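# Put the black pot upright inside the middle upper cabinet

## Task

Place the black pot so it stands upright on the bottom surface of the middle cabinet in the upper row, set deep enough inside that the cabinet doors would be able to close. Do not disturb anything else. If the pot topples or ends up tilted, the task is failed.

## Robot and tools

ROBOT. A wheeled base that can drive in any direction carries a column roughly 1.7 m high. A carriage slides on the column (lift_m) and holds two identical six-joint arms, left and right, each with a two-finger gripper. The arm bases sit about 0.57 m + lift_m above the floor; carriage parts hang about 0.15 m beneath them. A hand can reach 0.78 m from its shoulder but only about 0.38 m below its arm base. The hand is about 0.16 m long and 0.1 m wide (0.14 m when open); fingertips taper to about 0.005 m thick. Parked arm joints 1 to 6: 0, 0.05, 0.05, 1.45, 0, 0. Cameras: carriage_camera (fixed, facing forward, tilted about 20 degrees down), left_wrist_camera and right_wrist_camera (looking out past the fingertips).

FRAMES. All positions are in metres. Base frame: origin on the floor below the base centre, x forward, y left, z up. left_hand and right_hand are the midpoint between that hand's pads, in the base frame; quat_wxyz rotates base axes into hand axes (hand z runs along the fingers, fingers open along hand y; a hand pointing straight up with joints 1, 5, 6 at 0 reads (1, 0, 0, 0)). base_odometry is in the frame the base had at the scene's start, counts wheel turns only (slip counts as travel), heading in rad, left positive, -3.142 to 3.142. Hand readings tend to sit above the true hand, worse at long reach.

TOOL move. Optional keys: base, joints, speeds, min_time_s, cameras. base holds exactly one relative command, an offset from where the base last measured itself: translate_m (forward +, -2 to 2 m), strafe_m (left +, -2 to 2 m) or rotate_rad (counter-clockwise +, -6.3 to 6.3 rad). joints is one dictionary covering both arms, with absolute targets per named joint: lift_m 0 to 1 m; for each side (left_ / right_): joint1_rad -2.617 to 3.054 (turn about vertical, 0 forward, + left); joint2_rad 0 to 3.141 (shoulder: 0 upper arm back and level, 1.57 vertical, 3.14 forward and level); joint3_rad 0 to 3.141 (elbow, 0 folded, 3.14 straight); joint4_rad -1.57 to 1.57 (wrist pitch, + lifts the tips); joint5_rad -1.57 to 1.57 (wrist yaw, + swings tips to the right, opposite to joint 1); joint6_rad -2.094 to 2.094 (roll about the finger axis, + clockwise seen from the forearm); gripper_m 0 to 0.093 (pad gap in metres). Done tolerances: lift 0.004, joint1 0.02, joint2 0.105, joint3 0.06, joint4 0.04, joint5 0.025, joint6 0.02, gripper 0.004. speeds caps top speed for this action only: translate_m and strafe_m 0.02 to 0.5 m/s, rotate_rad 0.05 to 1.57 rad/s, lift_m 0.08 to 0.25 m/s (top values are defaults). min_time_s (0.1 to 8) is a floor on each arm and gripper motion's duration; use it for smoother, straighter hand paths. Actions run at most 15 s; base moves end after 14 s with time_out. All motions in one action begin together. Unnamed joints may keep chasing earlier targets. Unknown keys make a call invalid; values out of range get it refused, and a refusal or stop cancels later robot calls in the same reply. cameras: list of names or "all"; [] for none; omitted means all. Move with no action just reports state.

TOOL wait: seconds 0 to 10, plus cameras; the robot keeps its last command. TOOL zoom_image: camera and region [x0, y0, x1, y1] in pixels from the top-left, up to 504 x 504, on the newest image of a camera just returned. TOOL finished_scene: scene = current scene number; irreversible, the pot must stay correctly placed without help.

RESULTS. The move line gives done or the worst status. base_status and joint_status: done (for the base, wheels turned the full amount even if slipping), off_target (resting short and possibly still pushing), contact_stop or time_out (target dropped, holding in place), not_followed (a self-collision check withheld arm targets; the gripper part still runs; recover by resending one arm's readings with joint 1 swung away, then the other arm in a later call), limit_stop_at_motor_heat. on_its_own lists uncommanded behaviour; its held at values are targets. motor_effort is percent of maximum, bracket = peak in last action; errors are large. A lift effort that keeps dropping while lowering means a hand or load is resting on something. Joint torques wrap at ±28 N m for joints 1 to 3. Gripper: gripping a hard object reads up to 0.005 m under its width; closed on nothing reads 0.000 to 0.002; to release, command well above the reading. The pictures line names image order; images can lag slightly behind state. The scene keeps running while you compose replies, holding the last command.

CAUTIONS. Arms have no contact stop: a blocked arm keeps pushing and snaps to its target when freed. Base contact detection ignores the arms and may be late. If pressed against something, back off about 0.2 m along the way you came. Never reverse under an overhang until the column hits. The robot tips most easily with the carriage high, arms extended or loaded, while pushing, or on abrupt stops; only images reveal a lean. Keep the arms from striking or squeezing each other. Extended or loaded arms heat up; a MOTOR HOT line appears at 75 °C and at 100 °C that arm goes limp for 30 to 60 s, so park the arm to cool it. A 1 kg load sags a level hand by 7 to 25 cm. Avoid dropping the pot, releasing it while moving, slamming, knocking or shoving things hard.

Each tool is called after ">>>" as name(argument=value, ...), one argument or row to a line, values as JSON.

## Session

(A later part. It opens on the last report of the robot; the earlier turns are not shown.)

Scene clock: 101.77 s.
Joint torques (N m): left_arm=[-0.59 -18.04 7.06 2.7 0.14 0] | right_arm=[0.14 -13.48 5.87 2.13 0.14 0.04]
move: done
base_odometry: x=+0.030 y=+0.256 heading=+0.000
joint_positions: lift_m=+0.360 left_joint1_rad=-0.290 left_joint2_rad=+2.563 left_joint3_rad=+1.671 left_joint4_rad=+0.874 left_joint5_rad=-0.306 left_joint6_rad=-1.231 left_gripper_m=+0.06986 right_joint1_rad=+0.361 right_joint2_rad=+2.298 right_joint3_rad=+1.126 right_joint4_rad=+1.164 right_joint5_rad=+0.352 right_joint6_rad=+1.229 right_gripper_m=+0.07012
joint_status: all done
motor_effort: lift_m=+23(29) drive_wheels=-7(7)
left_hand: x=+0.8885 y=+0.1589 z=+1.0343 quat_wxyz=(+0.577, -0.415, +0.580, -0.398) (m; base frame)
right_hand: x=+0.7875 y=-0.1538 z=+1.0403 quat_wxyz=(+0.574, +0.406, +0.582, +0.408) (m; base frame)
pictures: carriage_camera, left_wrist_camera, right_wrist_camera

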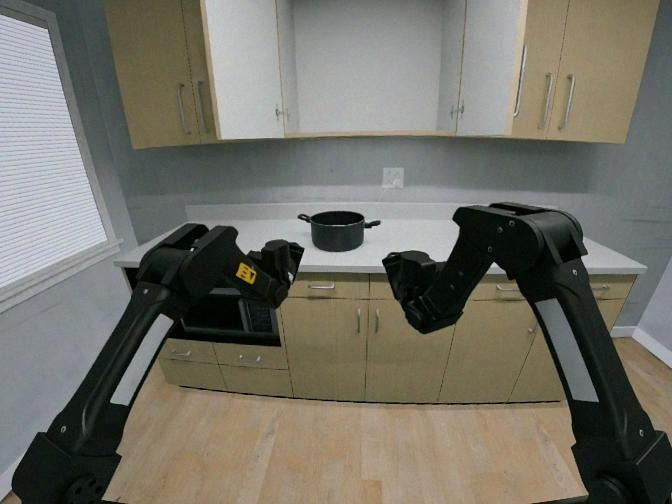

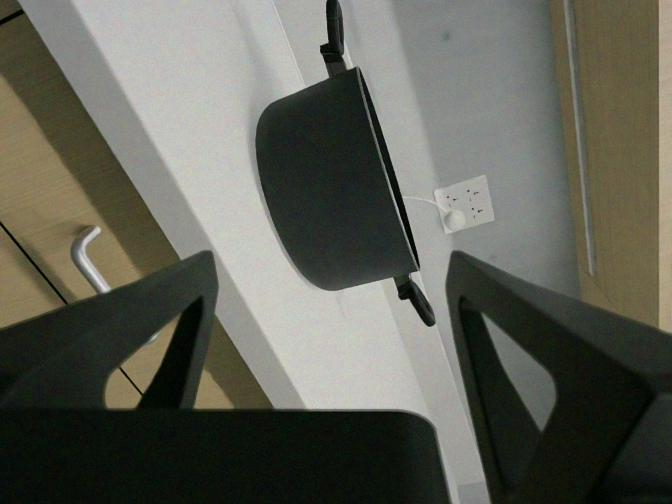

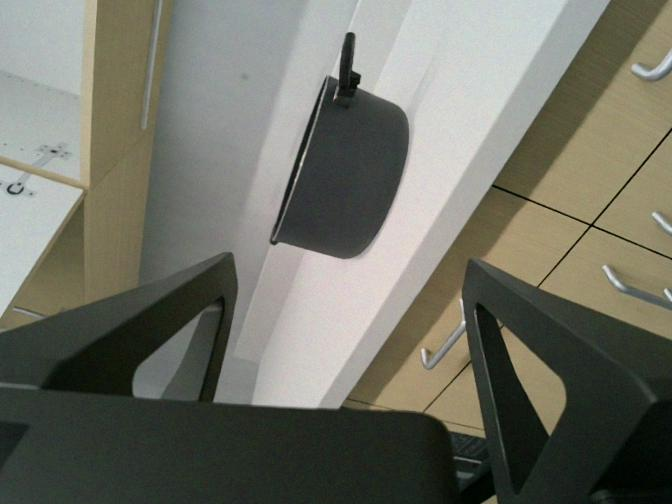

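>>> move(
  base={"translate_m": 0.25},
  speeds={"translate_m": 0.12},
)

Scene clock: 105.83 s.
Joint torques (N m): left_arm=[-0.38 -18.02 7.05 2.66 0.15 -0.02] | right_arm=[0.18 -13.65 6 2.09 0.12 0.04]
move: done
base_odometry: x=+0.280 y=+0.256 heading=-0.001
base_status: done
joint_positions: lift_m=+0.360 left_joint1_rad=-0.292 left_joint2_rad=+2.563 left_joint3_rad=+1.671 left_joint4_rad=+0.879 left_joint5_rad=-0.306 left_joint6_rad=-1.231 left_gripper_m=+0.06986 right_joint1_rad=+0.361 right_joint2_rad=+2.298 right_joint3_rad=+1.126 right_joint4_rad=+1.167 right_joint5_rad=+0.352 right_joint6_rad=+1.229 right_gripper_m=+0.07012
motor_effort: lift_m=+23(23) drive_wheels=-7(13)
left_hand: x=+0.8882 y=+0.1576 z=+1.0353 quat_wxyz=(+0.577, -0.414, +0.579, -0.400) (m; base frame)
right_hand: x=+0.7874 y=-0.1534 z=+1.0410 quat_wxyz=(+0.575, +0.405, +0.581, +0.409) (m; base frame)
pictures: carriage_camera, left_wrist_camera, right_wrist_camera

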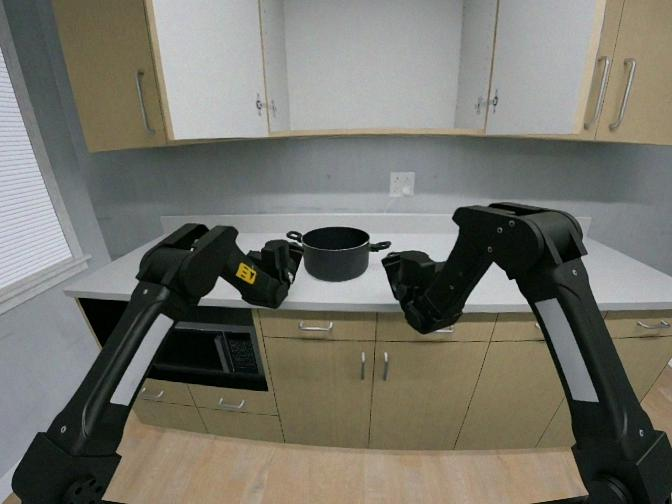

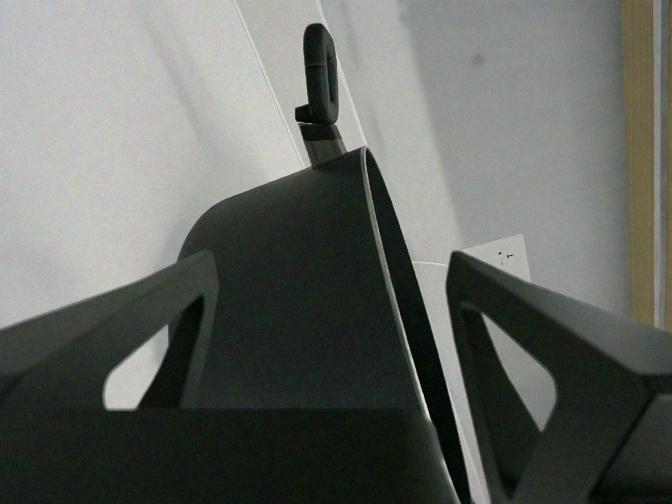

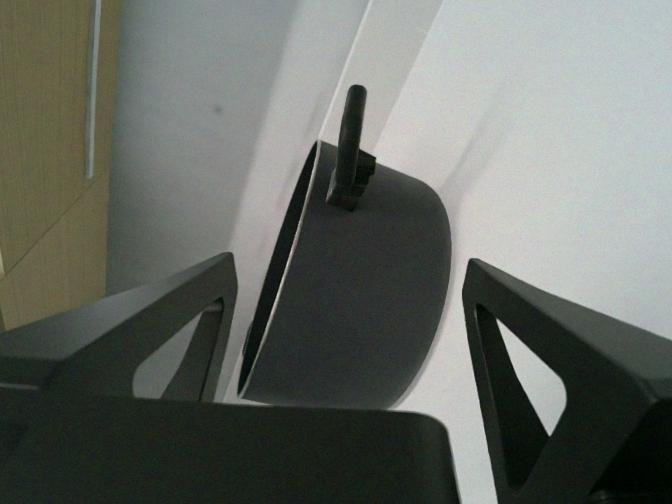

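>>> move(
  base={"translate_m": 0.12},
  speeds={"translate_m": 0.1},
)

Scene clock: 108.90 s.
Joint torques (N m): left_arm=[-0.47 -18.04 7.1 2.57 0.14 0.02] | right_arm=[0.01 -13.46 5.94 2.08 0.13 0.03]
move: done
base_odometry: x=+0.400 y=+0.256 heading=-0.002
base_status: done
joint_positions: lift_m=+0.360 left_joint1_rad=-0.291 left_joint2_rad=+2.563 left_joint3_rad=+1.671 left_joint4_rad=+0.887 left_joint5_rad=-0.305 left_joint6_rad=-1.232 left_gripper_m=+0.06986 right_joint1_rad=+0.362 right_joint2_rad=+2.298 right_joint3_rad=+1.126 right_joint4_rad=+1.168 right_joint5_rad=+0.352 right_joint6_rad=+1.229 right_gripper_m=+0.07012
motor_effort: lift_m=+23(23) drive_wheels=-8(12)
left_hand: x=+0.8884 y=+0.1583 z=+1.0373 quat_wxyz=(+0.579, -0.414, +0.576, -0.403) (m; base frame)
right_hand: x=+0.7873 y=-0.1530 z=+1.0413 quat_wxyz=(+0.575, +0.405, +0.581, +0.409) (m; base frame)
pictures: carriage_camera, left_wrist_camera, right_wrist_camera

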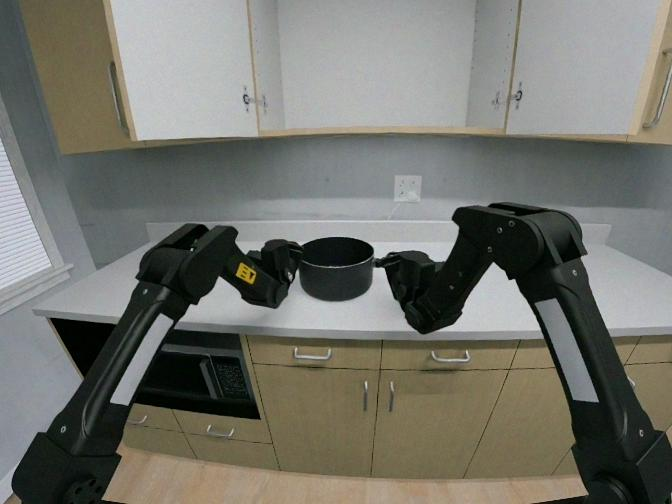

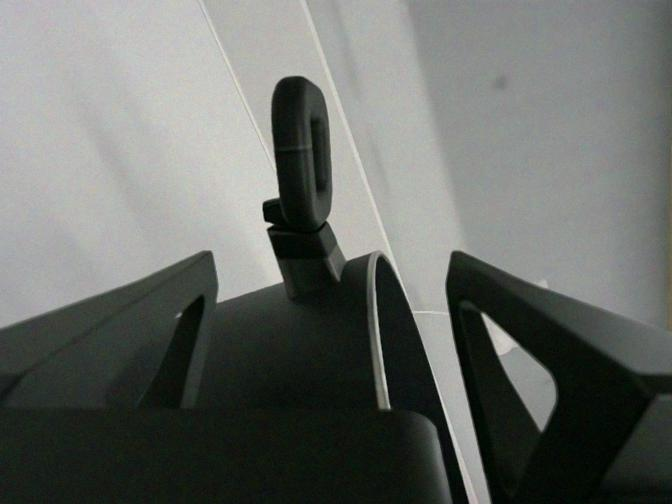

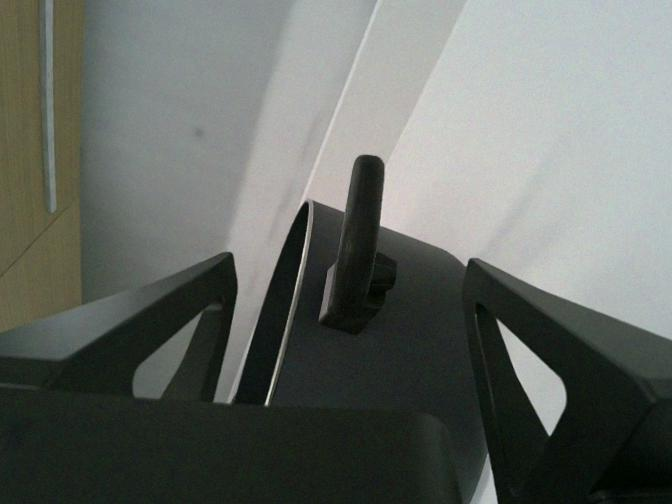

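>>> move(
  base={"translate_m": 0.035},
  joints={"left_joint2_rad": 2.571, "left_joint4_rad": 0.927, "left_joint6_rad": -1.316, "right_joint6_rad": 1.316},
  speeds={"translate_m": 0.05},
  min_time_s=1,
)

Scene clock: 115.30 s.
Joint torques (N m): left_arm=[-0.47 -15.83 7.05 2.61 0.13 -0.01] | right_arm=[-0.05 -13.48 5.85 2.09 0.13 0.07]
move: done
base_odometry: x=+0.435 y=+0.255 heading=-0.003
base_status: done
joint_positions: lift_m=+0.360 left_joint1_rad=-0.290 left_joint2_rad=+2.563 left_joint3_rad=+1.671 left_joint4_rad=+0.904 left_joint5_rad=-0.306 left_joint6_rad=-1.306 left_gripper_m=+0.06986 right_joint1_rad=+0.362 right_joint2_rad=+2.298 right_joint3_rad=+1.126 right_joint4_rad=+1.169 right_joint5_rad=+0.353 right_joint6_rad=+1.302 right_gripper_m=+0.07012
joint_status: all done
motor_effort: lift_m=+23(23) drive_wheels=-6(11)
left_hand: x=+0.8885 y=+0.1586 z=+1.0413 quat_wxyz=(+0.567, -0.433, +0.555, -0.428) (m; base frame)
right_hand: x=+0.7872 y=-0.1529 z=+1.0414 quat_wxyz=(+0.560, +0.426, +0.566, +0.430) (m; base frame)
pictures: carriage_camera, left_wrist_camera, right_wrist_camera

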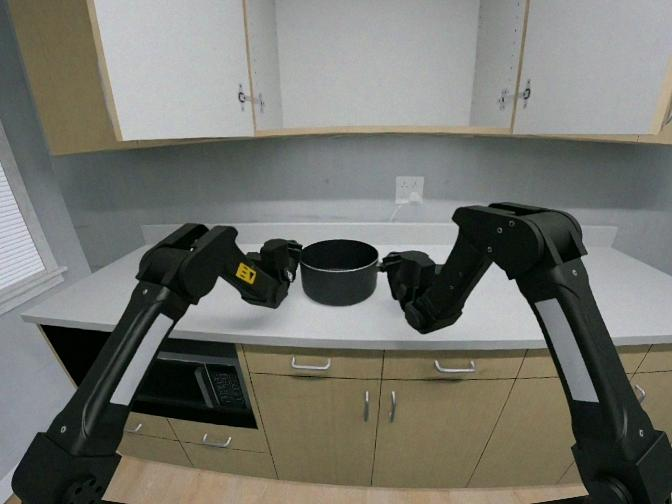

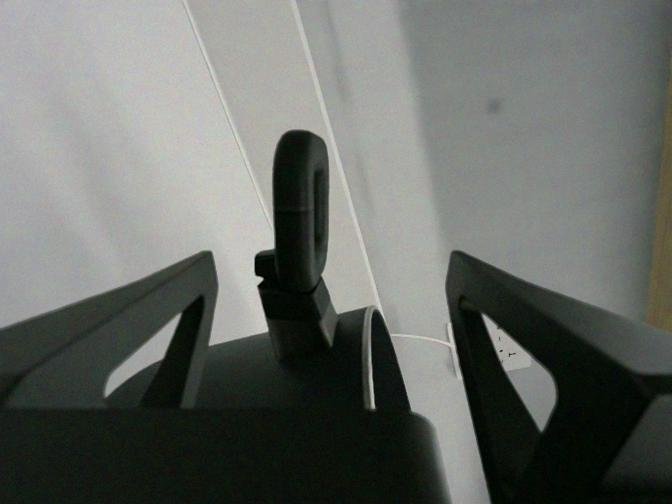

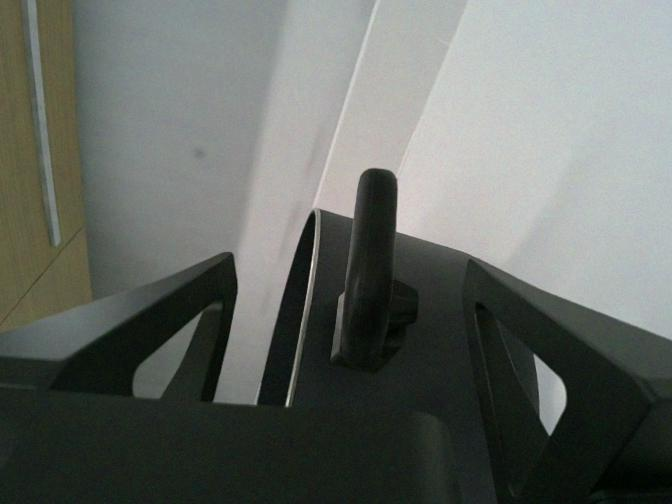

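>>> move(
  joints={"left_joint2_rad": 2.60, "left_joint4_rad": 0.94},
  min_time_s=1,
  cameras=["left_wrist_camera"],
)

Scene clock: 117.70 s.
Joint torques (N m): left_arm=[-0.72 -15.1 6.93 2.38 0.15 0.07] | right_arm=[0.09 -13.53 5.87 2.09 0.12 0.05]
move: done
base_odometry: x=+0.435 y=+0.255 heading=-0.003
joint_positions: lift_m=+0.360 left_joint1_rad=-0.288 left_joint2_rad=+2.585 left_joint3_rad=+1.671 left_joint4_rad=+0.937 left_joint5_rad=-0.306 left_joint6_rad=-1.312 left_gripper_m=+0.06987 right_joint1_rad=+0.362 right_joint2_rad=+2.298 right_joint3_rad=+1.126 right_joint4_rad=+1.169 right_joint5_rad=+0.353 right_joint6_rad=+1.303 right_gripper_m=+0.07012
joint_status: all done
motor_effort: lift_m=+23(23) drive_wheels=-7(8)
left_hand: x=+0.8884 y=+0.1600 z=+1.0350 quat_wxyz=(+0.569, -0.433, +0.549, -0.433) (m; base frame)
right_hand: x=+0.7872 y=-0.1529 z=+1.0414 quat_wxyz=(+0.559, +0.427, +0.566, +0.431) (m; base frame)
pictures: left_wrist_camera

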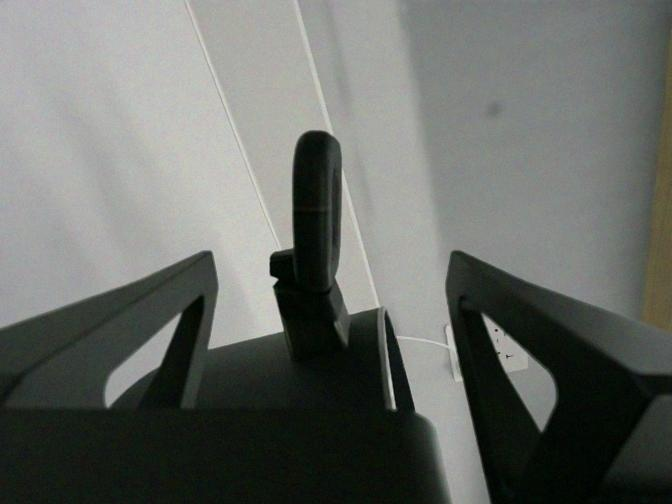

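>>> move(
  cameras=["carriage_camera"],
)

>>> zoom_image(
  camera="carriage_camera",
  region=[230, 200, 450, 340],
)

Scene clock: 119.00 s.
Joint torques (N m): left_arm=[-0.7 -15.15 6.98 2.37 0.15 0.04] | right_arm=[-0.06 -13.55 5.91 2.06 0.13 0.05]
base_odometry: x=+0.435 y=+0.255 heading=-0.003
base_status: not commanded
joint_positions: lift_m=+0.360 left_joint1_rad=-0.288 left_joint2_rad=+2.585 left_joint3_rad=+1.671 left_joint4_rad=+0.937 left_joint5_rad=-0.306 left_joint6_rad=-1.312 left_gripper_m=+0.06987 right_joint1_rad=+0.362 right_joint2_rad=+2.298 right_joint3_rad=+1.126 right_joint4_rad=+1.169 right_joint5_rad=+0.353 right_joint6_rad=+1.303 right_gripper_m=+0.07012
joint_status: all done
motor_effort: lift_m=+23(23) drive_wheels=-7(8)
left_hand: x=+0.8884 y=+0.1600 z=+1.0349 quat_wxyz=(+0.569, -0.433, +0.549, -0.433) (m; base frame)
right_hand: x=+0.7872 y=-0.1529 z=+1.0414 quat_wxyz=(+0.559, +0.427, +0.566, +0.431) (m; base frame)
pictures: carriage_camera

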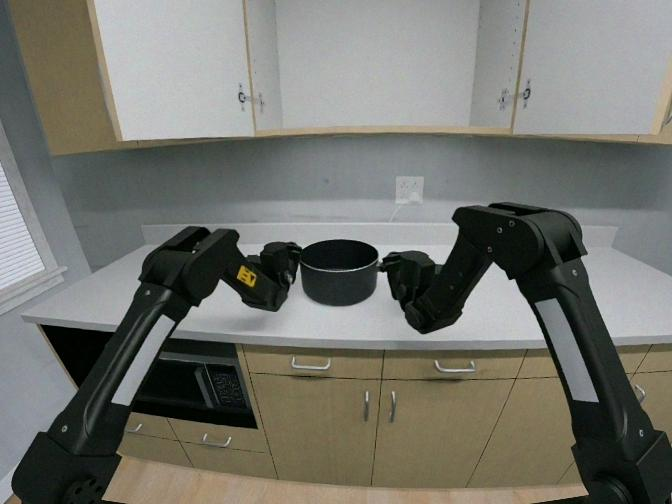

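Scaled by 2.291 from the camera's 672x504 image, which has a finer 960x720 frame.

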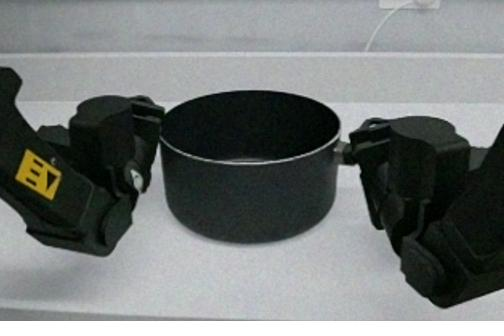

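>>> move(
  base={"translate_m": 0.027},
  joints={"left_joint1_rad": -0.302, "left_joint2_rad": 2.706, "left_joint3_rad": 1.912, "left_joint4_rad": 0.800, "left_joint5_rad": -0.302},
  speeds={"translate_m": 0.05},
  min_time_s=1.5,
)

>>> zoom_image(
  camera="carriage_camera",
  region=[230, 200, 450, 340],
)

Scene clock: 123.07 s.
Joint torques (N m): left_arm=[-1.54 -16.25 8.51 2.08 0.14 0.06] | right_arm=[-0.01 -13.65 5.86 2.08 0.12 0.05]
move: done
base_odometry: x=+0.462 y=+0.255 heading=-0.004
base_status: done
joint_positions: lift_m=+0.360 left_joint1_rad=-0.287 left_joint2_rad=+2.693 left_joint3_rad=+1.886 left_joint4_rad=+0.822 left_joint5_rad=-0.313 left_joint6_rad=-1.312 left_gripper_m=+0.06987 right_joint1_rad=+0.362 right_joint2_rad=+2.298 right_joint3_rad=+1.126 right_joint4_rad=+1.169 right_joint5_rad=+0.353 right_joint6_rad=+1.303 right_gripper_m=+0.07012
joint_status: all done
motor_effort: lift_m=+23(23) drive_wheels=-7(11)
left_hand: x=+0.9168 y=+0.1536 z=+1.0303 quat_wxyz=(+0.569, -0.437, +0.550, -0.428) (m; base frame)
right_hand: x=+0.7872 y=-0.1530 z=+1.0415 quat_wxyz=(+0.560, +0.427, +0.565, +0.431) (m; base frame)
pictures: carriage_camera, left_wrist_camera, right_wrist_camera

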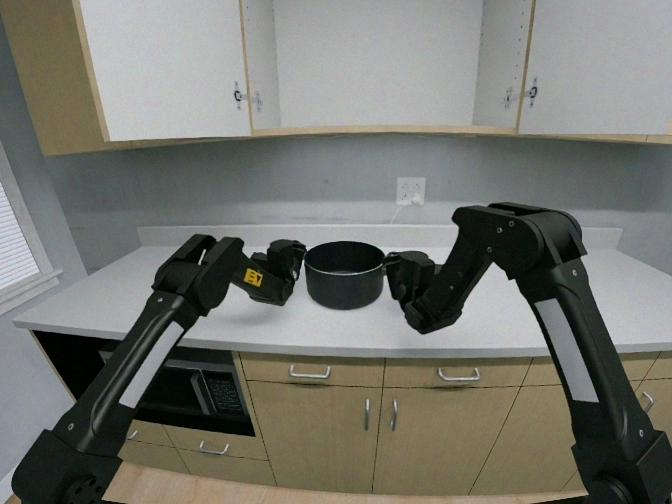

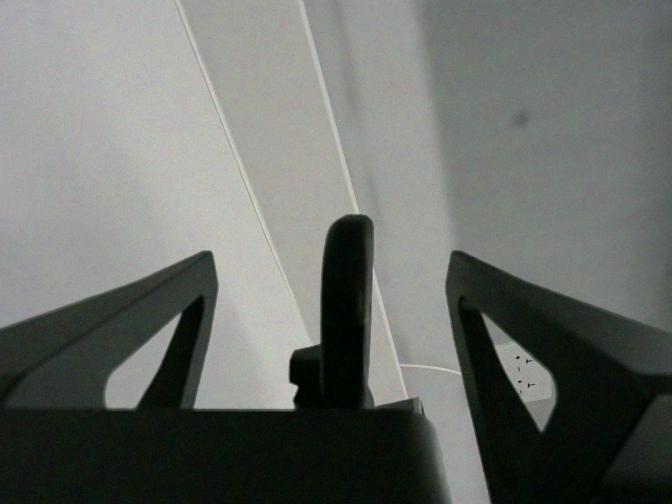

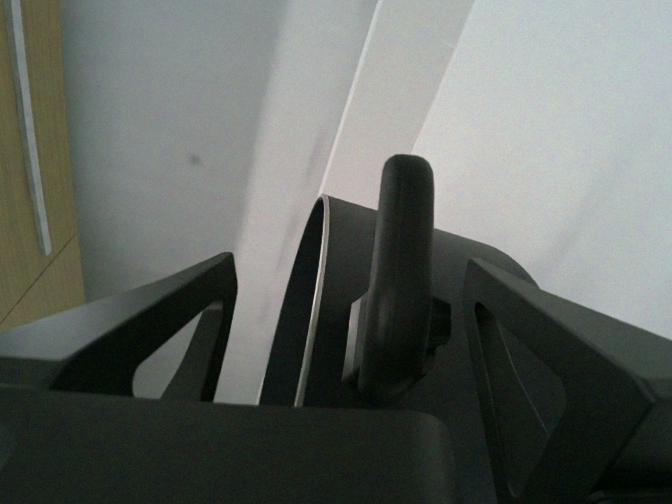

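Scaled by 2.291 from the camera's 672x504 image, which has a finer 960x720 frame.

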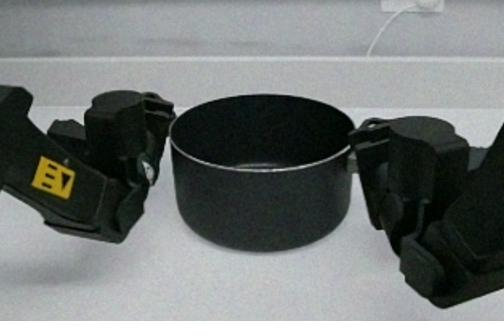

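>>> move(
  base={"strafe_m": -0.02},
  joints={"right_joint2_rad": 2.326, "right_joint4_rad": 1.212},
  speeds={"strafe_m": 0.04},
  min_time_s=1,
)

>>> zoom_image(
  camera="carriage_camera",
  region=[230, 200, 450, 340],
)

Scene clock: 125.93 s.
Joint torques (N m): left_arm=[-1.58 -16.25 8.51 2.15 0.25 0.07] | right_arm=[0.05 -12 5.83 2.14 0.12 0.06]
move: done
base_odometry: x=+0.462 y=+0.235 heading=-0.003
base_status: done
joint_positions: lift_m=+0.360 left_joint1_rad=-0.287 left_joint2_rad=+2.693 left_joint3_rad=+1.886 left_joint4_rad=+0.817 left_joint5_rad=-0.323 left_joint6_rad=-1.314 left_gripper_m=+0.06987 right_joint1_rad=+0.361 right_joint2_rad=+2.320 right_joint3_rad=+1.126 right_joint4_rad=+1.193 right_joint5_rad=+0.354 right_joint6_rad=+1.303 right_gripper_m=+0.07012
joint_status: all done
motor_effort: lift_m=+23(23) drive_wheels=-6(9)
left_hand: x=+0.9168 y=+0.1556 z=+1.0286 quat_wxyz=(+0.569, -0.441, +0.549, -0.424) (m; base frame)
right_hand: x=+0.7872 y=-0.1538 z=+1.0348 quat_wxyz=(+0.560, +0.427, +0.564, +0.431) (m; base frame)
pictures: carriage_camera, left_wrist_camera, right_wrist_camera

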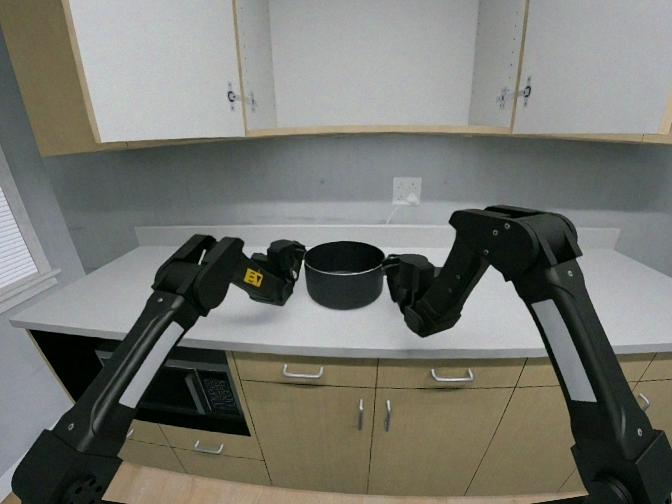

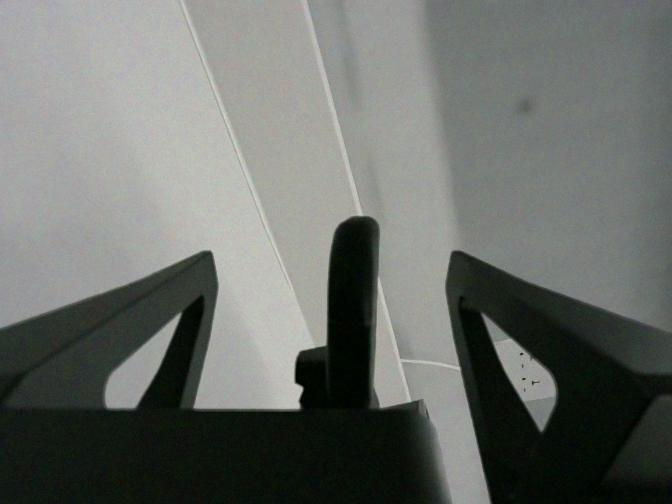

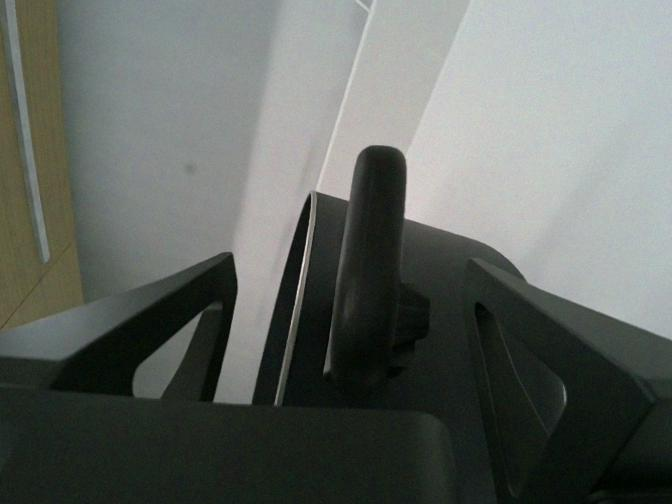

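Scaled by 2.291 from the camera's 672x504 image, which has a finer 960x720 frame.

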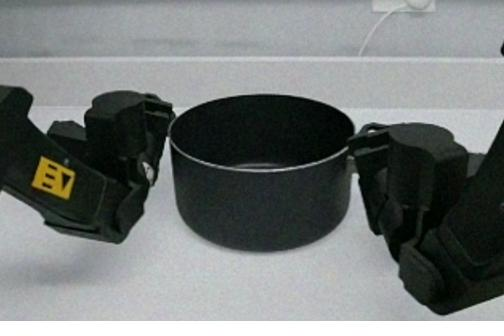

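>>> move(
  joints={"left_joint1_rad": -0.280, "left_joint5_rad": -0.285, "right_joint1_rad": 0.338, "right_joint5_rad": 0.342},
  min_time_s=1,
)

>>> zoom_image(
  camera="carriage_camera",
  region=[230, 200, 450, 340],
)

Scene clock: 131.67 s.
Joint torques (N m): left_arm=[0.18 -16.36 8.5 2.26 0.22 0.07] | right_arm=[-0.43 -12.01 5.82 2.13 -0.14 0.06]
move: done
base_odometry: x=+0.462 y=+0.235 heading=-0.003
joint_positions: lift_m=+0.360 left_joint1_rad=-0.282 left_joint2_rad=+2.693 left_joint3_rad=+1.886 left_joint4_rad=+0.808 left_joint5_rad=-0.305 left_joint6_rad=-1.314 left_gripper_m=+0.06987 right_joint1_rad=+0.342 right_joint2_rad=+2.320 right_joint3_rad=+1.126 right_joint4_rad=+1.193 right_joint5_rad=+0.354 right_joint6_rad=+1.303 right_gripper_m=+0.07012
joint_status: all done
motor_effort: lift_m=+23(23) drive_wheels=-6(6)
left_hand: x=+0.9176 y=+0.1557 z=+1.0265 quat_wxyz=(+0.565, -0.438, +0.555, -0.426) (m; base frame)
right_hand: x=+0.7900 y=-0.1648 z=+1.0350 quat_wxyz=(+0.565, +0.432, +0.560, +0.425) (m; base frame)
pictures: carriage_camera, left_wrist_camera, right_wrist_camera

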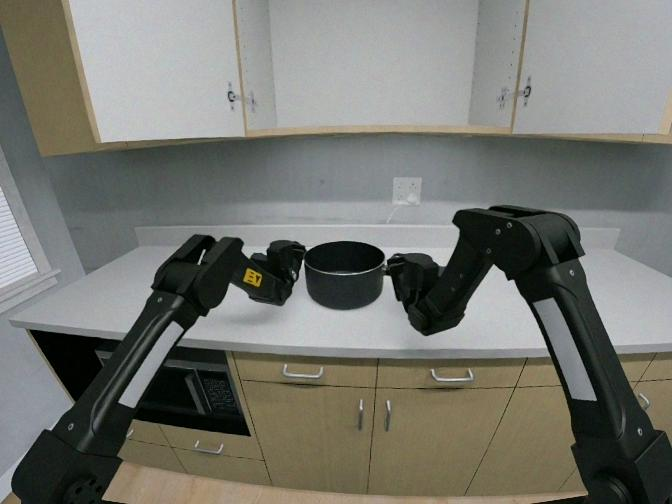

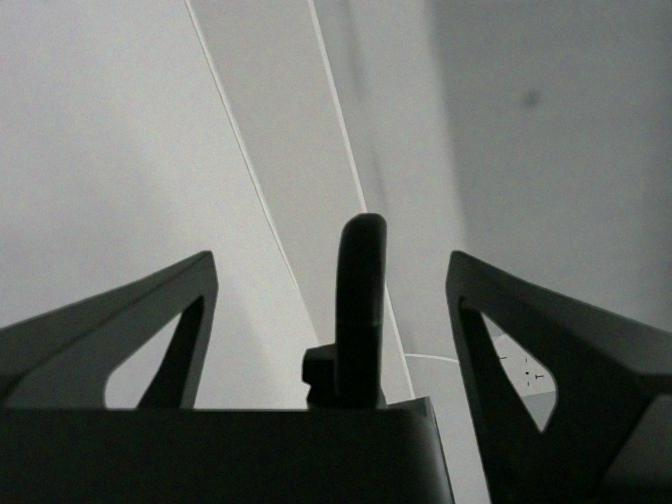

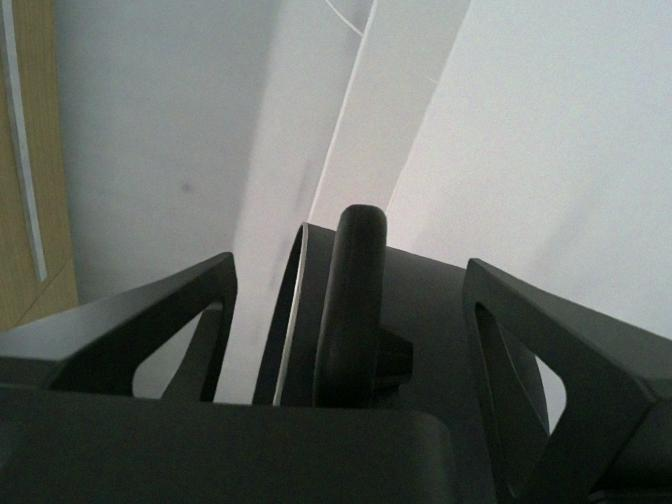

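Scaled by 2.291 from the camera's 672x504 image, which has a finer 960x720 frame.

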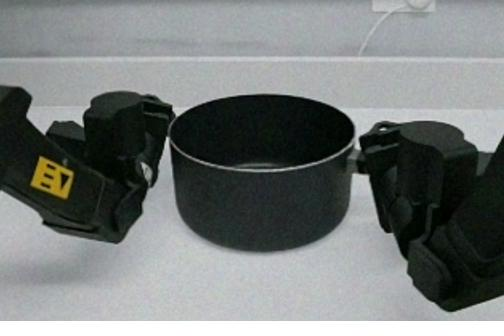

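>>> move(
  joints={"left_joint2_rad": 2.670},
  min_time_s=1,
  cameras=["left_wrist_camera"],
)

Scene clock: 133.73 s.
Joint torques (N m): left_arm=[0.12 -19.89 8.51 2.24 0.23 0.08] | right_arm=[-0.42 -11.92 5.85 2.13 -0.14 0.07]
move: done
base_odometry: x=+0.462 y=+0.235 heading=-0.003
joint_positions: lift_m=+0.360 left_joint1_rad=-0.282 left_joint2_rad=+2.693 left_joint3_rad=+1.886 left_joint4_rad=+0.808 left_joint5_rad=-0.305 left_joint6_rad=-1.314 left_gripper_m=+0.06987 right_joint1_rad=+0.342 right_joint2_rad=+2.320 right_joint3_rad=+1.126 right_joint4_rad=+1.193 right_joint5_rad=+0.354 right_joint6_rad=+1.303 right_gripper_m=+0.07012
joint_status: all done
motor_effort: lift_m=+23(23) drive_wheels=-7(7)
left_hand: x=+0.9176 y=+0.1556 z=+1.0265 quat_wxyz=(+0.565, -0.438, +0.555, -0.426) (m; base frame)
right_hand: x=+0.7900 y=-0.1648 z=+1.0350 quat_wxyz=(+0.565, +0.432, +0.560, +0.425) (m; base frame)
pictures: left_wrist_camera

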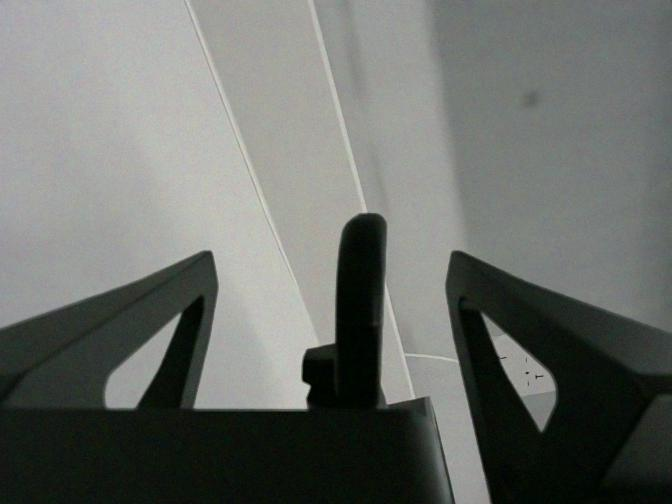

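>>> move(
  joints={"left_joint2_rad": 2.645},
  min_time_s=1,
  cameras=["left_wrist_camera"],
)

Scene clock: 135.77 s.
Joint torques (N m): left_arm=[0.14 -22.46 8.5 2.24 0.23 0.08] | right_arm=[-0.4 -11.93 5.78 2.11 -0.15 0.03]
move: done
base_odometry: x=+0.462 y=+0.235 heading=-0.003
joint_positions: lift_m=+0.360 left_joint1_rad=-0.282 left_joint2_rad=+2.693 left_joint3_rad=+1.886 left_joint4_rad=+0.808 left_joint5_rad=-0.305 left_joint6_rad=-1.314 left_gripper_m=+0.06987 right_joint1_rad=+0.342 right_joint2_rad=+2.320 right_joint3_rad=+1.126 right_joint4_rad=+1.194 right_joint5_rad=+0.354 right_joint6_rad=+1.303 right_gripper_m=+0.07012
joint_status: all done
motor_effort: lift_m=+23(23) drive_wheels=-6(7)
left_hand: x=+0.9176 y=+0.1556 z=+1.0265 quat_wxyz=(+0.565, -0.438, +0.555, -0.426) (m; base frame)
right_hand: x=+0.7900 y=-0.1648 z=+1.0351 quat_wxyz=(+0.565, +0.432, +0.560, +0.425) (m; base frame)
pictures: left_wrist_camera

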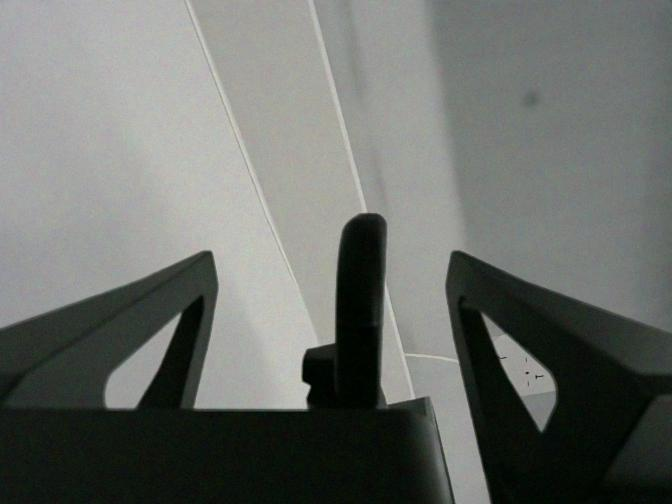

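>>> move(
  joints={"left_joint2_rad": 2.625},
  min_time_s=1,
  cameras=["left_wrist_camera"],
)

Scene clock: 137.87 s.
Joint torques (N m): left_arm=[0.14 -24.29 8.5 2.29 0.22 0.08] | right_arm=[-0.47 -12 5.75 2.12 -0.16 0.04]
move: done
base_odometry: x=+0.462 y=+0.235 heading=-0.003
joint_positions: lift_m=+0.360 left_joint1_rad=-0.282 left_joint2_rad=+2.692 left_joint3_rad=+1.886 left_joint4_rad=+0.804 left_joint5_rad=-0.305 left_joint6_rad=-1.314 left_gripper_m=+0.06987 right_joint1_rad=+0.342 right_joint2_rad=+2.320 right_joint3_rad=+1.126 right_joint4_rad=+1.194 right_joint5_rad=+0.354 right_joint6_rad=+1.303 right_gripper_m=+0.07012
joint_status: all done
motor_effort: lift_m=+23(23) drive_wheels=-6(7)
left_hand: x=+0.9176 y=+0.1556 z=+1.0268 quat_wxyz=(+0.564, -0.438, +0.556, -0.425) (m; base frame)
right_hand: x=+0.7900 y=-0.1648 z=+1.0351 quat_wxyz=(+0.565, +0.432, +0.560, +0.425) (m; base frame)
pictures: left_wrist_camera

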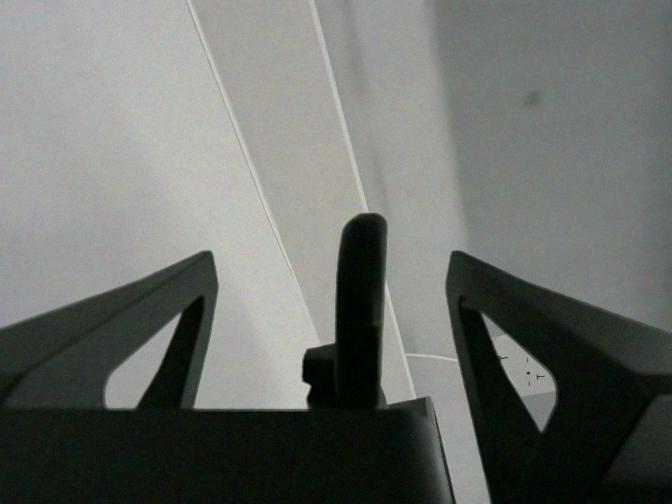

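>>> move(
  joints={"left_joint3_rad": 1.945},
  min_time_s=1,
  cameras=["left_wrist_camera"],
)

Scene clock: 139.93 s.
Joint torques (N m): left_arm=[0.16 -24.31 8.83 2.34 0.16 0.09] | right_arm=[-0.54 -11.97 5.82 2.1 -0.15 0.02]
move: done
base_odometry: x=+0.462 y=+0.235 heading=-0.003
joint_positions: lift_m=+0.360 left_joint1_rad=-0.282 left_joint2_rad=+2.692 left_joint3_rad=+1.916 left_joint4_rad=+0.801 left_joint5_rad=-0.298 left_joint6_rad=-1.314 left_gripper_m=+0.06987 right_joint1_rad=+0.342 right_joint2_rad=+2.320 right_joint3_rad=+1.126 right_joint4_rad=+1.194 right_joint5_rad=+0.354 right_joint6_rad=+1.303 right_gripper_m=+0.07012
joint_status: all done
motor_effort: lift_m=+23(23) drive_wheels=-6(7)
left_hand: x=+0.9214 y=+0.1534 z=+1.0398 quat_wxyz=(+0.569, -0.433, +0.548, -0.435) (m; base frame)
right_hand: x=+0.7900 y=-0.1648 z=+1.0351 quat_wxyz=(+0.565, +0.432, +0.560, +0.425) (m; base frame)
pictures: left_wrist_camera

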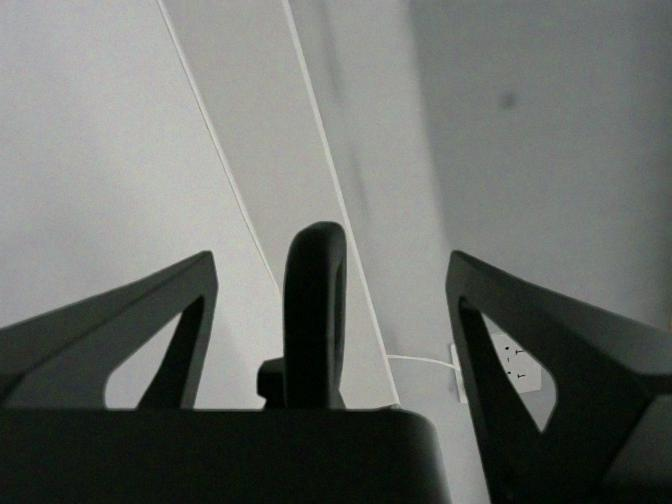

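>>> move(
  joints={"left_joint4_rad": 0.772},
  min_time_s=1,
)

>>> zoom_image(
  camera="carriage_camera",
  region=[230, 200, 450, 340],
)

Scene clock: 142.37 s.
Joint torques (N m): left_arm=[0.08 -24.36 8.83 2.3 0.17 0.07] | right_arm=[-0.44 -11.97 5.78 2.09 -0.14 0.07]
move: done
base_odometry: x=+0.462 y=+0.235 heading=-0.003
joint_positions: lift_m=+0.360 left_joint1_rad=-0.282 left_joint2_rad=+2.692 left_joint3_rad=+1.916 left_joint4_rad=+0.777 left_joint5_rad=-0.298 left_joint6_rad=-1.314 left_gripper_m=+0.06987 right_joint1_rad=+0.342 right_joint2_rad=+2.320 right_joint3_rad=+1.126 right_joint4_rad=+1.194 right_joint5_rad=+0.354 right_joint6_rad=+1.303 right_gripper_m=+0.07012
joint_status: all done
motor_effort: lift_m=+23(23) drive_wheels=-5(6)
left_hand: x=+0.9215 y=+0.1533 z=+1.0341 quat_wxyz=(+0.564, -0.436, +0.556, -0.428) (m; base frame)
right_hand: x=+0.7900 y=-0.1648 z=+1.0351 quat_wxyz=(+0.565, +0.432, +0.560, +0.425) (m; base frame)
pictures: carriage_camera, left_wrist_camera, right_wrist_camera

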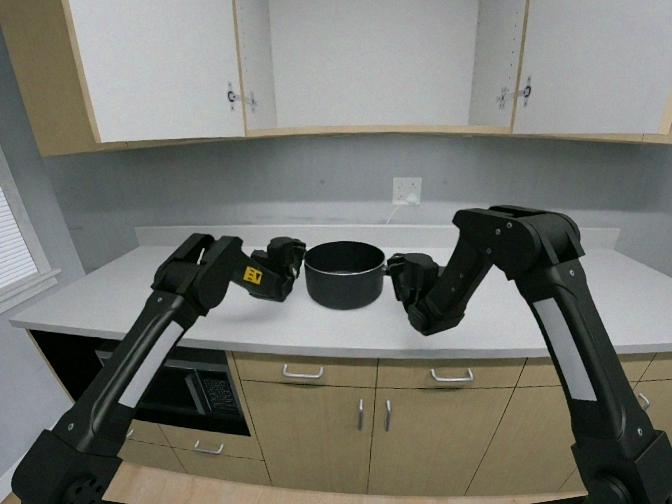

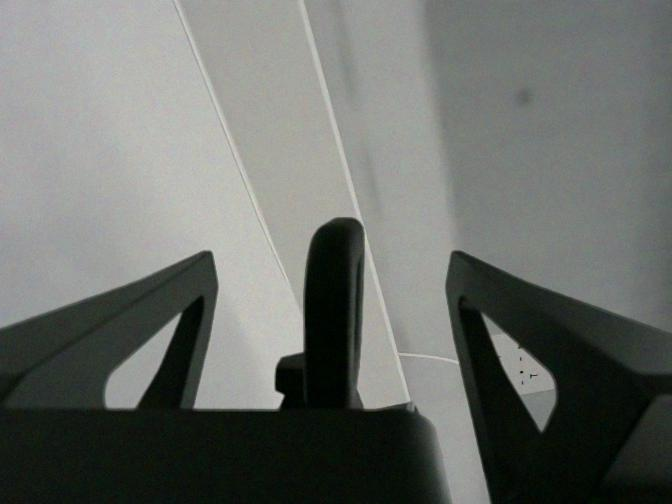

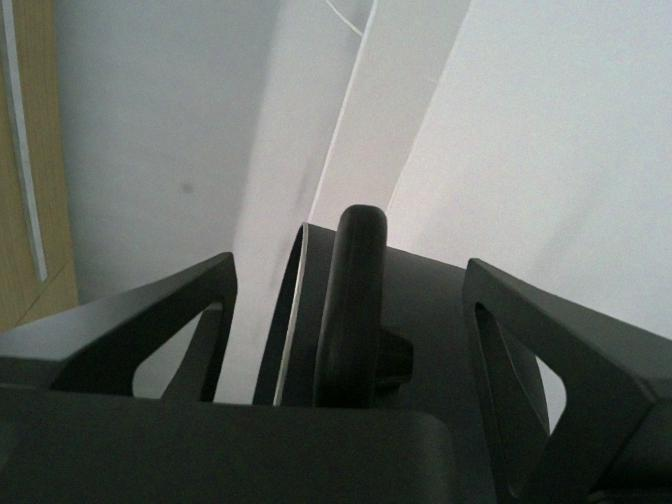

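Scaled by 2.291 from the camera's 672x504 image, which has a finer 960x720 frame.

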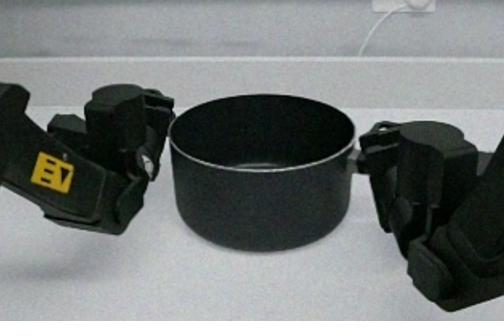

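>>> move(
  joints={"left_gripper_m": 0.03, "right_gripper_m": 0.03},
  min_time_s=1.5,
)

Scene clock: 144.47 s.
Joint torques (N m): left_arm=[0.2 -24.4 8.81 2.33 0.15 0.08] | right_arm=[-0.42 -12.04 5.83 2.11 -0.14 0.06]
move: done
MOTOR HOT: joint 2 (shoulder) of the left arm reports 76 °C; the controller stops that arm at 100 °C. To cool a motor, set the load down, stop pushing, or move to a pose that needs little force.
base_odometry: x=+0.462 y=+0.235 heading=-0.003
joint_positions: lift_m=+0.360 left_joint1_rad=-0.282 left_joint2_rad=+2.692 left_joint3_rad=+1.916 left_joint4_rad=+0.774 left_joint5_rad=-0.298 left_joint6_rad=-1.314 left_gripper_m=+0.03014 right_joint1_rad=+0.342 right_joint2_rad=+2.320 right_joint3_rad=+1.126 right_joint4_rad=+1.194 right_joint5_rad=+0.354 right_joint6_rad=+1.303 right_gripper_m=+0.03011
joint_status: all done
motor_effort: lift_m=+23(23) drive_wheels=-5(7)
left_hand: x=+0.9215 y=+0.1533 z=+1.0333 quat_wxyz=(+0.563, -0.436, +0.557, -0.427) (m; base frame)
right_hand: x=+0.7900 y=-0.1648 z=+1.0352 quat_wxyz=(+0.565, +0.432, +0.560, +0.426) (m; base frame)
pictures: carriage_camera, left_wrist_camera, right_wrist_camera

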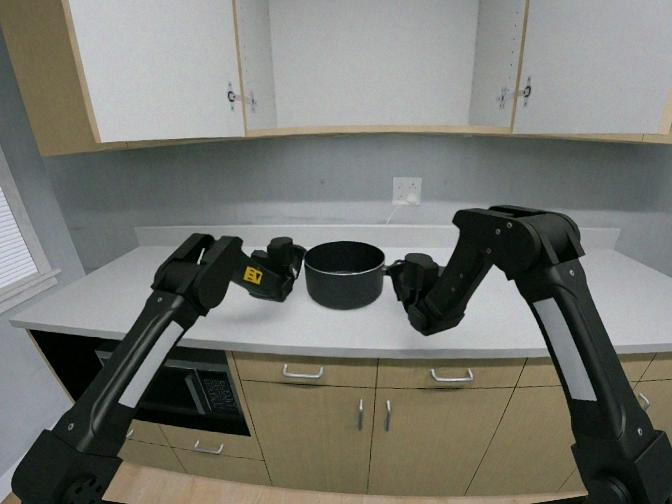

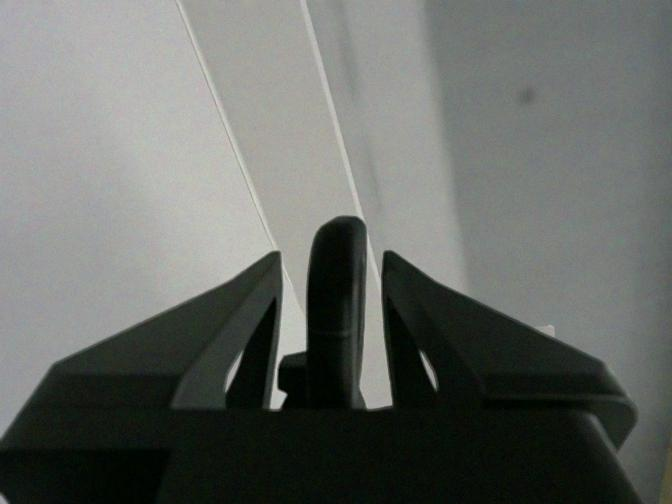

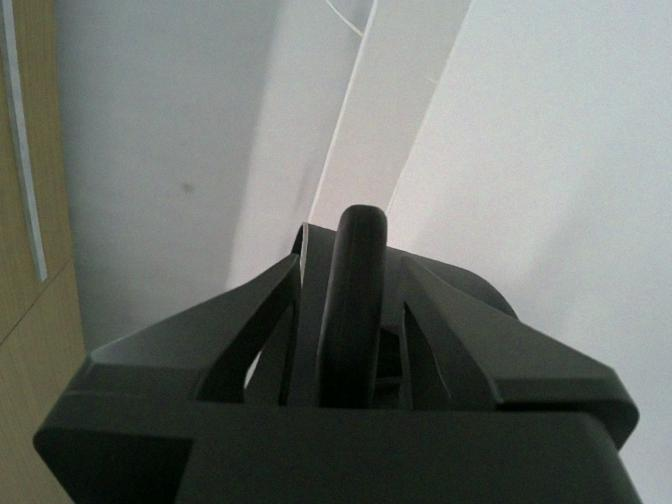

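>>> move(
  joints={"left_joint2_rad": 2.69, "left_gripper_m": 0.016, "right_gripper_m": 0.016},
  min_time_s=1.2,
  cameras=["left_wrist_camera", "right_wrist_camera"],
)

Scene clock: 146.57 s.
Joint torques (N m): left_arm=[0.14 -17.81 8.66 2.32 0.17 0.07] | right_arm=[-0.36 -12.21 5.86 2.14 -0.14 0.06]
move: done
MOTOR HOT: still on. Joint 2 (shoulder) of the left arm reports 78 °C.
base_odometry: x=+0.462 y=+0.235 heading=-0.003
joint_positions: lift_m=+0.360 left_joint1_rad=-0.282 left_joint2_rad=+2.692 left_joint3_rad=+1.918 left_joint4_rad=+0.773 left_joint5_rad=-0.297 left_joint6_rad=-1.314 left_gripper_m=+0.01614 right_joint1_rad=+0.342 right_joint2_rad=+2.322 right_joint3_rad=+1.126 right_joint4_rad=+1.194 right_joint5_rad=+0.354 right_joint6_rad=+1.303 right_gripper_m=+0.01611
joint_status: all done
motor_effort: lift_m=+23(23) drive_wheels=-5(7)
left_hand: x=+0.9217 y=+0.1532 z=+1.0340 quat_wxyz=(+0.563, -0.436, +0.557, -0.427) (m; base frame)
right_hand: x=+0.7900 y=-0.1648 z=+1.0341 quat_wxyz=(+0.564, +0.432, +0.560, +0.425) (m; base frame)
pictures: left_wrist_camera, right_wrist_camera

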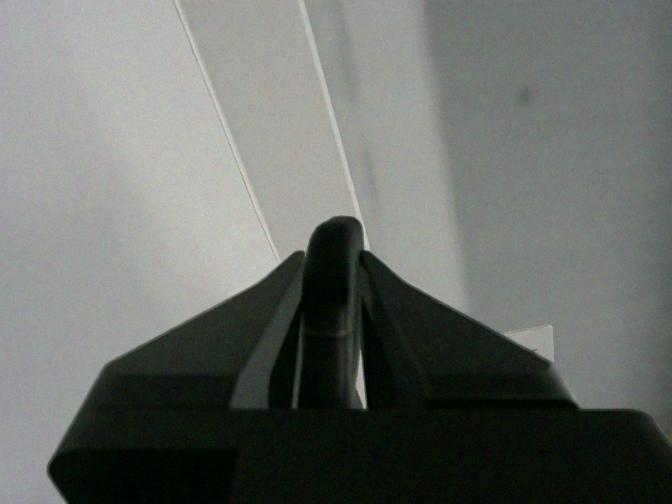

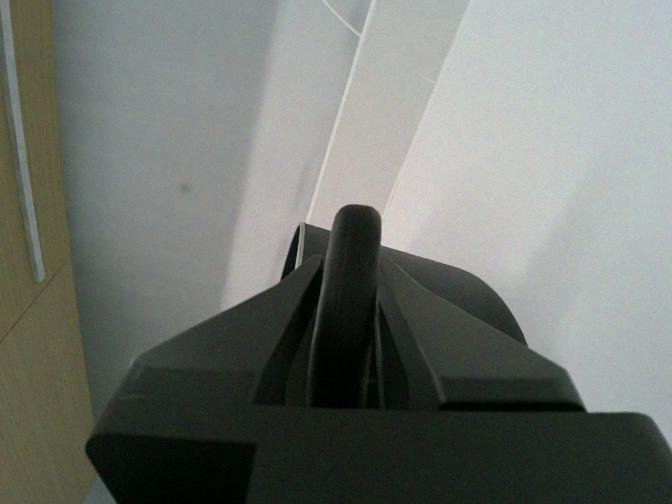

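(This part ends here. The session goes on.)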